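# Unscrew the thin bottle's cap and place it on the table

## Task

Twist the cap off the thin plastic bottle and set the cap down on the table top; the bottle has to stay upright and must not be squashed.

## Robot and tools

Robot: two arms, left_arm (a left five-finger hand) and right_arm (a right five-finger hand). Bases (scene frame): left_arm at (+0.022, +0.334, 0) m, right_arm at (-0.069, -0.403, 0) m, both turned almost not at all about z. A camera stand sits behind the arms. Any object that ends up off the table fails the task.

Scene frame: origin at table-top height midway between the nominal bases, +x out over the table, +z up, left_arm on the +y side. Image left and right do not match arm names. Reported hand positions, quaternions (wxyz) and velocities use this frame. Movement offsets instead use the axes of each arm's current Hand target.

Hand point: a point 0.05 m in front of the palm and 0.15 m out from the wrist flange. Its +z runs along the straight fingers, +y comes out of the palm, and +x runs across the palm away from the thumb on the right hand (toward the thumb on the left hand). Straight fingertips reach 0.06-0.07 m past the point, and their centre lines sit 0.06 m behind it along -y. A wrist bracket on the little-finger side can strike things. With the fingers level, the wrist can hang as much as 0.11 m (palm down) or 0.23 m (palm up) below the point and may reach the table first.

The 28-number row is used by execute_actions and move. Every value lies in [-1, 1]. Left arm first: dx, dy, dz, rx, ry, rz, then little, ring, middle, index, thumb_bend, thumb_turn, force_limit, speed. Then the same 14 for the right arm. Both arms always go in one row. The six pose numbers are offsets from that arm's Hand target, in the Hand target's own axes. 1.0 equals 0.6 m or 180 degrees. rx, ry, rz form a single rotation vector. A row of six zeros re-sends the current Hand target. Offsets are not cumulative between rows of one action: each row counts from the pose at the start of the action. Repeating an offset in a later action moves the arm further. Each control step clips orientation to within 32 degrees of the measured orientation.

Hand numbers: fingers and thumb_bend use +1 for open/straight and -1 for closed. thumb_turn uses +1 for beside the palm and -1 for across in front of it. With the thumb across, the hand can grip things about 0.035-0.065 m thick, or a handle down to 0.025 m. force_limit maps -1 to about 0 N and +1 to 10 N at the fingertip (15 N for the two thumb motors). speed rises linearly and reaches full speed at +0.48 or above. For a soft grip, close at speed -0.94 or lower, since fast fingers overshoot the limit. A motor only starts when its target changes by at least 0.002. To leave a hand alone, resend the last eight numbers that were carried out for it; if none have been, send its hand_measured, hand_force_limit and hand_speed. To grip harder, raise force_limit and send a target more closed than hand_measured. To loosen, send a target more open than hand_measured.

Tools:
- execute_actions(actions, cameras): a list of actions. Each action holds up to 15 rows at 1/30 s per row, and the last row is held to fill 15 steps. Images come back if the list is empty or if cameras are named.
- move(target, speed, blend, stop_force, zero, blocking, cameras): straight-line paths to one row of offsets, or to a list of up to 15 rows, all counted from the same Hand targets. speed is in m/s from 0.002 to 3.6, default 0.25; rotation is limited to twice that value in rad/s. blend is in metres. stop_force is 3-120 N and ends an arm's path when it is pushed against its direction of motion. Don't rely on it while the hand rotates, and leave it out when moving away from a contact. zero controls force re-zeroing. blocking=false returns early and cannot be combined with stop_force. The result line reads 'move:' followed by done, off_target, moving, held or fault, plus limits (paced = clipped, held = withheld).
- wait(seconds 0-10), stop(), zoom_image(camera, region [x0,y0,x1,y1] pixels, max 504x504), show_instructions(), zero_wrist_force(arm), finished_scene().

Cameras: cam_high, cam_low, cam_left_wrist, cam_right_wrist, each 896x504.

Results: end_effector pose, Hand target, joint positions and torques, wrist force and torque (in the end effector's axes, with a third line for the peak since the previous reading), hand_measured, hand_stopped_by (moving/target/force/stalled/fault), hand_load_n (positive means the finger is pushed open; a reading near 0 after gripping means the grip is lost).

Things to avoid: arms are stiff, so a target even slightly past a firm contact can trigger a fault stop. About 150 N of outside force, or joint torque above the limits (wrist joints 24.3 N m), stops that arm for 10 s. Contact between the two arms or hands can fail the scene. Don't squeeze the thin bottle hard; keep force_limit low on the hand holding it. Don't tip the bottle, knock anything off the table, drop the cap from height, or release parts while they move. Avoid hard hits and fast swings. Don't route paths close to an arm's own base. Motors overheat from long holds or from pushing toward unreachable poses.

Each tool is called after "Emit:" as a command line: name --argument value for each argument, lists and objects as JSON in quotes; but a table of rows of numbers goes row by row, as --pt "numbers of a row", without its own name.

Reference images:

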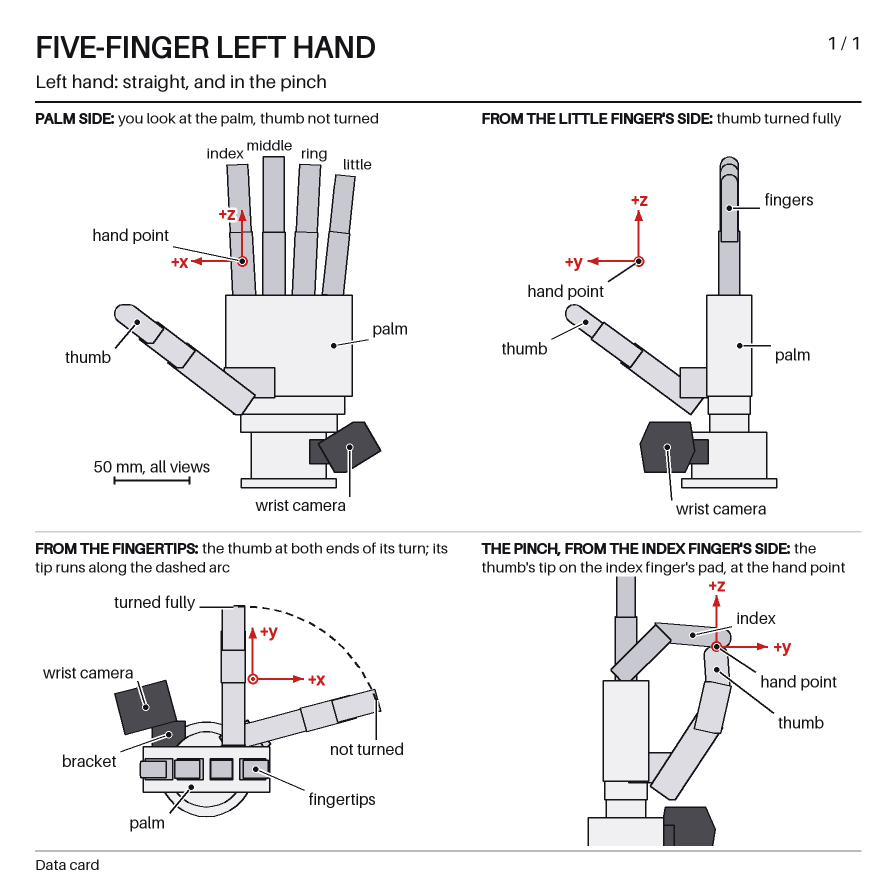

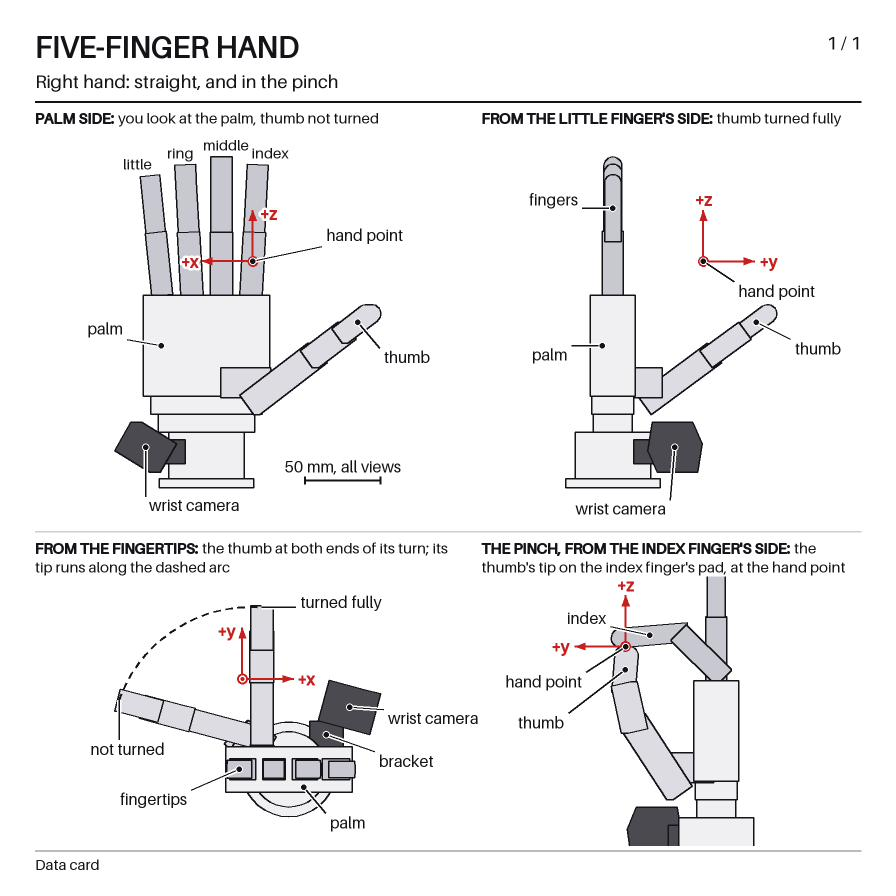

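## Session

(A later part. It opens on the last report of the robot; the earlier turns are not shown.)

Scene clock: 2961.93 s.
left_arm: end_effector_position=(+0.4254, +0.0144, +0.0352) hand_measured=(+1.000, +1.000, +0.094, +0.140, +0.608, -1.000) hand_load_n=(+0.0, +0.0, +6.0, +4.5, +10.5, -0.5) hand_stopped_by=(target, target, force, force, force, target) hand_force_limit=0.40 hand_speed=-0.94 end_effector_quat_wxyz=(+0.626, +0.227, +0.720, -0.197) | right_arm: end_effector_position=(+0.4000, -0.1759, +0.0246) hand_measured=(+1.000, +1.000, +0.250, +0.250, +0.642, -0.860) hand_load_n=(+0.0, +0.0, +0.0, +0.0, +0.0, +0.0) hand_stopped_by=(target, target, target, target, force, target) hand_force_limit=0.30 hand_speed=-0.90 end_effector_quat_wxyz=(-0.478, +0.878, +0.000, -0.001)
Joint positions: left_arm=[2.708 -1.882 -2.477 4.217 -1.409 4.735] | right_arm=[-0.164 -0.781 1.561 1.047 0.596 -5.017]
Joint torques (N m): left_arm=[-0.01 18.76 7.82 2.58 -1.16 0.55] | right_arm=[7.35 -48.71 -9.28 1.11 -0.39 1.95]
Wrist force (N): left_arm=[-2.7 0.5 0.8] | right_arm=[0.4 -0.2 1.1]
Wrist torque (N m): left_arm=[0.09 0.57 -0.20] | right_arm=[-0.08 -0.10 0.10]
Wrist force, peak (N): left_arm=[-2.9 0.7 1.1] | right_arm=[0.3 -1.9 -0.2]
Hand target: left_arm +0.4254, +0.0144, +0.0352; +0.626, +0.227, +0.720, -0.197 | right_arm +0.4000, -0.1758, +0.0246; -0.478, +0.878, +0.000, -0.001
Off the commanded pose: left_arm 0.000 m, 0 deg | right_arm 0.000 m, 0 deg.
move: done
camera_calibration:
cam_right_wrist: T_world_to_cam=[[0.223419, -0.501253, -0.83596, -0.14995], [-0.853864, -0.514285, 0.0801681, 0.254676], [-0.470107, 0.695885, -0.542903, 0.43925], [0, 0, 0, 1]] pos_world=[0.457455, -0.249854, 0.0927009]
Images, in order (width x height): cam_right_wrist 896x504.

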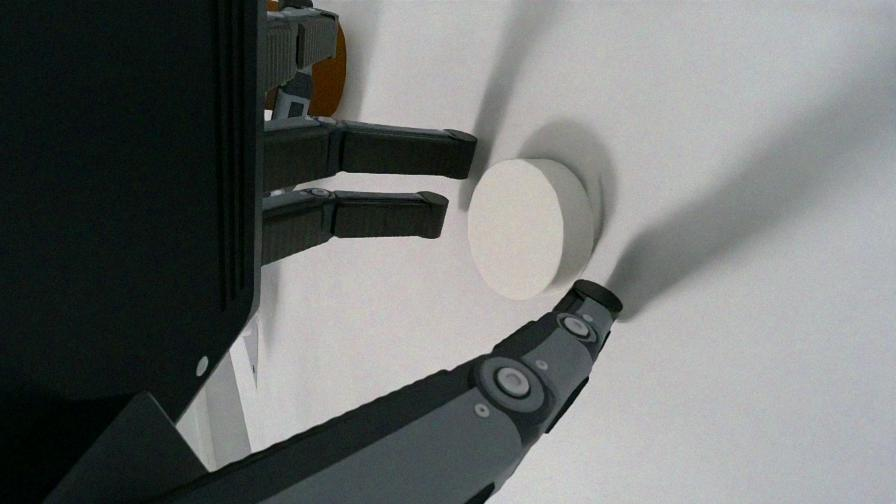

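Emit:
move --pt "0 0 0 0 0 0 1 1 0.4 0.4 0.85 -1 0.4 -0.92 0 -0.05594 -0.03633 0 0 0 1 1 0.25 0.25 0.05 -0.86 0.3 -0.9" --pt "0 0 0 0 0 0 1 1 1 1 1 -1 0.4 -0.4 0 -0.13985 -0.09083 0 0 0 1 1 0.25 0.25 0.05 -0.86 0.3 -0.9" --speed '[0.1, 0.2]' --cameras '["cam_right_wrist", "cam_left_wrist"]'

Scene clock: 3019.50 s.
left_arm: end_effector_position=(+0.4254, +0.0144, +0.0352) hand_measured=(+1.000, +1.000, +1.000, +1.000, +1.000, -1.000) hand_load_n=(+0.0, +0.0, +0.0, +0.0, +0.0, +0.0) hand_stopped_by=(target, target, target, target, target, target) hand_force_limit=0.40 hand_speed=-0.40 end_effector_quat_wxyz=(+0.626, +0.227, +0.720, -0.197) | right_arm: end_effector_position=(+0.4002, -0.1760, +0.1246) hand_measured=(+1.000, +1.000, +0.250, +0.250, +0.642, -0.860) hand_load_n=(+0.0, +0.0, +0.0, +0.0, +0.0, +0.0) hand_stopped_by=(target, target, target, target, force, target) hand_force_limit=0.30 hand_speed=-0.90 end_effector_quat_wxyz=(-0.478, +0.878, +0.000, -0.001)
Joint positions: left_arm=[2.708 -1.882 -2.477 4.217 -1.409 4.735] | right_arm=[-0.164 -0.929 1.516 1.24 0.596 -5.017]
Joint torques (N m): left_arm=[-0.46 18.99 8.51 0.42 -1.35 0.24] | right_arm=[-12.2 -38.35 -5.8 5.07 0.32 -2.56]
Wrist force (N): left_arm=[-2.1 0.7 0.7] | right_arm=[0.4 -0.4 0.7]
Wrist torque (N m): left_arm=[0.12 0.60 -0.19] | right_arm=[-0.08 -0.10 0.11]
Wrist force, peak (N): left_arm=[-4.4 1.1 -0.7] | right_arm=[0.3 1.2 1.5]
Hand target: left_arm +0.4254, +0.0144, +0.0352; +0.626, +0.227, +0.720, -0.197 | right_arm +0.4002, -0.1760, +0.1246; -0.478, +0.878, +0.000, -0.001
Off the commanded pose: left_arm 0.000 m, 0 deg | right_arm 0.000 m, 0 deg.
move: done
camera_calibration:
cam_left_wrist: T_world_to_cam=[[-0.620887, -0.756224, -0.206457, 0.272685], [-0.430691, 0.549143, -0.716203, 0.198846], [0.654984, -0.355762, -0.666655, -0.137207], [0, 0, 0, 1]] pos_world=[0.344816, 0.0482032, 0.107243]
cam_right_wrist: T_world_to_cam=[[0.223462, -0.501226, -0.835965, -0.0664612], [-0.853852, -0.514311, 0.0801261, 0.246775], [-0.470107, 0.695885, -0.542902, 0.493704], [0, 0, 0, 1]] pos_world=[0.457655, -0.249954, 0.192701]
Images, in order (width x height): cam_left_wrist 896x504, cam_right_wrist 896x504.

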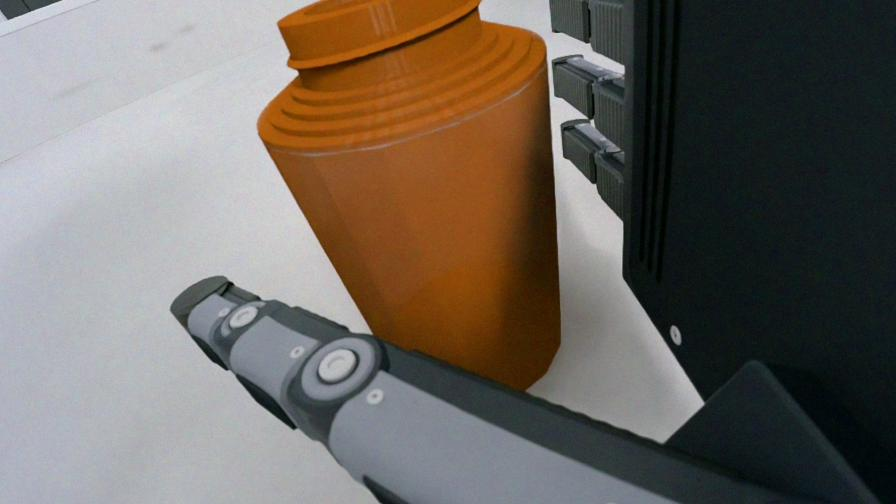

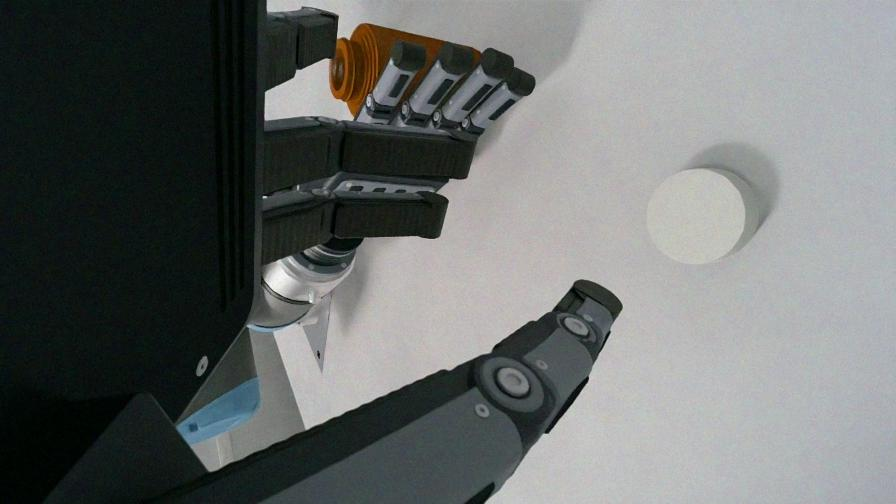

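Emit:
move --target '[0,0.005,-0.16667,0,0,0,1,1,1,1,1,-1,0.4,-0.4,0,0,0,0,0,0,1,1,0.25,0.25,0.05,-0.86,0.3,-0.9]' --speed 0.12 --cameras '["all"]'

Scene clock: 3027.67 s.
left_arm: end_effector_position=(+0.3461, +0.0737, +0.0491) hand_measured=(+1.000, +1.000, +1.000, +1.000, +1.000, -1.000) hand_load_n=(+0.0, +0.0, +0.0, +0.0, +0.0, +0.5) hand_stopped_by=(target, target, target, target, target, target) hand_force_limit=0.40 hand_speed=-0.40 end_effector_quat_wxyz=(+0.626, +0.227, +0.720, -0.197) | right_arm: end_effector_position=(+0.4002, -0.1760, +0.1246) hand_measured=(+1.000, +1.000, +0.250, +0.250, +0.642, -0.860) hand_load_n=(+0.0, +0.0, +0.0, +0.0, +0.0, +0.0) hand_stopped_by=(target, target, target, target, force, target) hand_force_limit=0.30 hand_speed=-0.90 end_effector_quat_wxyz=(-0.478, +0.878, +0.000, -0.001)
Joint positions: left_arm=[2.838 -1.648 -2.752 4.255 -1.281 4.754] | right_arm=[-0.164 -0.929 1.516 1.24 0.596 -5.017]
Joint torques (N m): left_arm=[-3.78 12.36 2.01 2.49 -1.25 -1.21] | right_arm=[-11.11 -49.64 -5.27 4.98 0.38 -2.19]
Wrist force (N): left_arm=[-1.8 0.8 0.5] | right_arm=[0.4 -0.1 0.8]
Wrist torque (N m): left_arm=[0.13 0.55 -0.29] | right_arm=[-0.05 -0.10 0.12]
Wrist force, peak (N): left_arm=[-2.2 0.7 2.0] | right_arm=[0.6 -0.3 0.8]
Hand target: left_arm +0.3460, +0.0736, +0.0491; +0.626, +0.227, +0.720, -0.197 | right_arm +0.4002, -0.1760, +0.1246; -0.478, +0.878, +0.000, -0.001
Off the commanded pose: left_arm 0.000 m, 0 deg | right_arm 0.000 m, 0 deg.
move: done
camera_calibration:
cam_left_wrist: T_world_to_cam=[[-0.620855, -0.756218, -0.206576, 0.271092], [-0.430634, 0.549194, -0.716199, 0.142117], [0.655053, -0.355697, -0.666622, -0.0549682], [0, 0, 0, 1]] pos_world=[0.265516, 0.107403, 0.121142]
cam_right_wrist: T_world_to_cam=[[0.223462, -0.501226, -0.835965, -0.0664612], [-0.853852, -0.514311, 0.0801261, 0.246775], [-0.470107, 0.695885, -0.542902, 0.493704], [0, 0, 0, 1]] pos_world=[0.457655, -0.249954, 0.192701]

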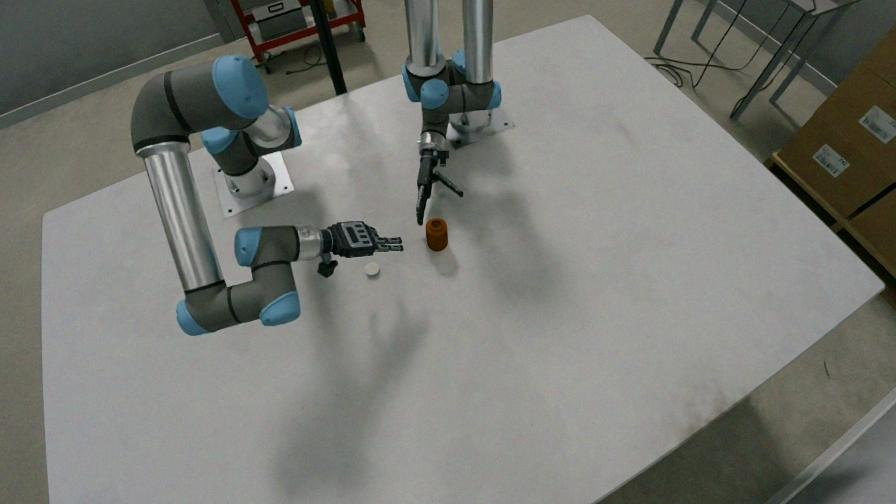

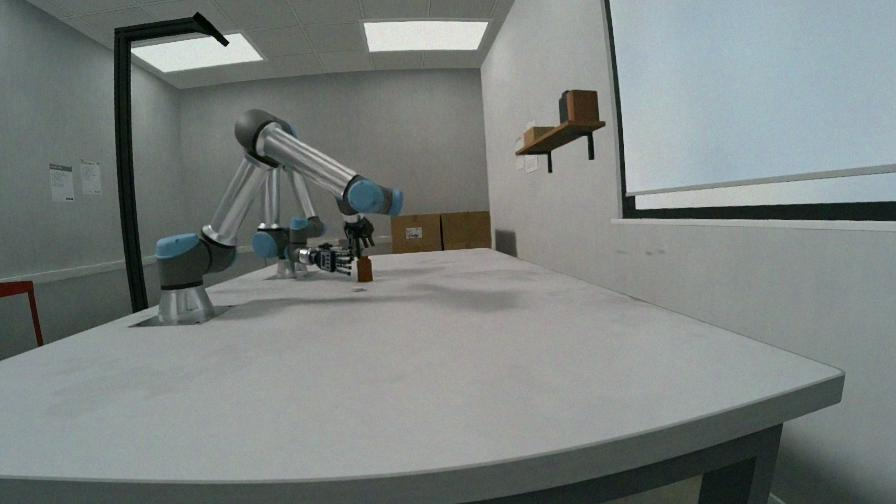

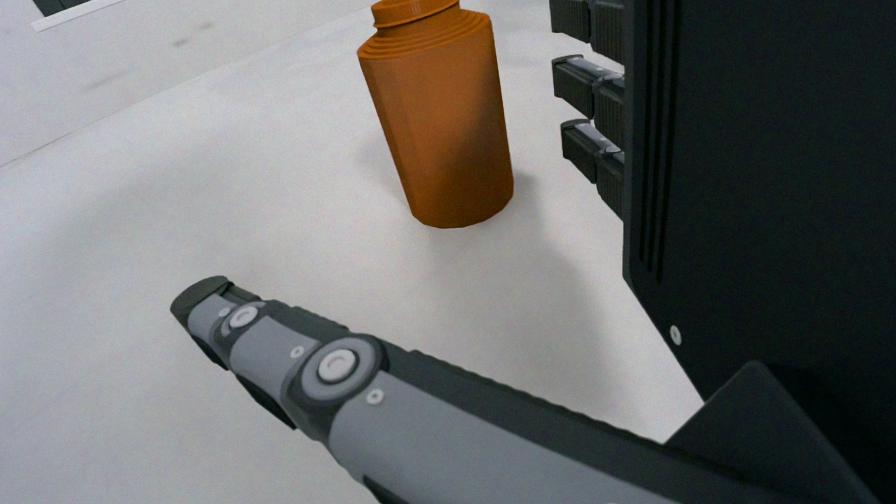

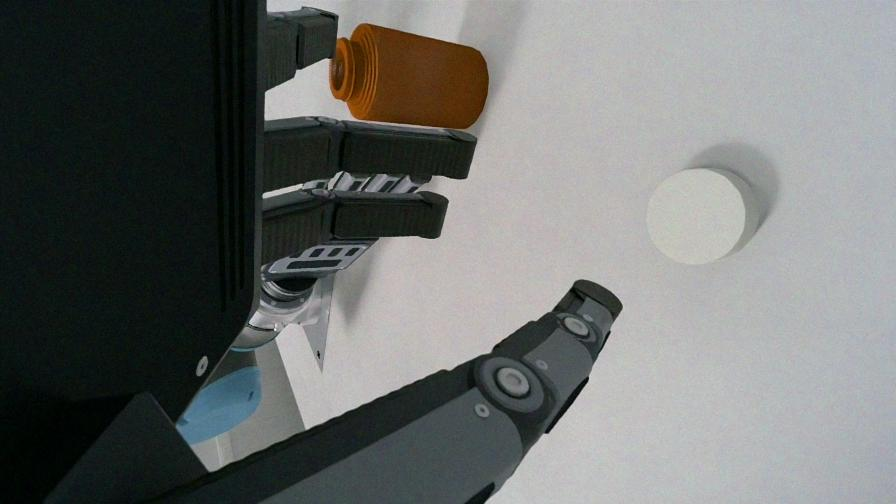

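The bottle is standing, the cap is on the table, and both hands are clear.

Emit:
finished_scene

The scene is finished: the task was done.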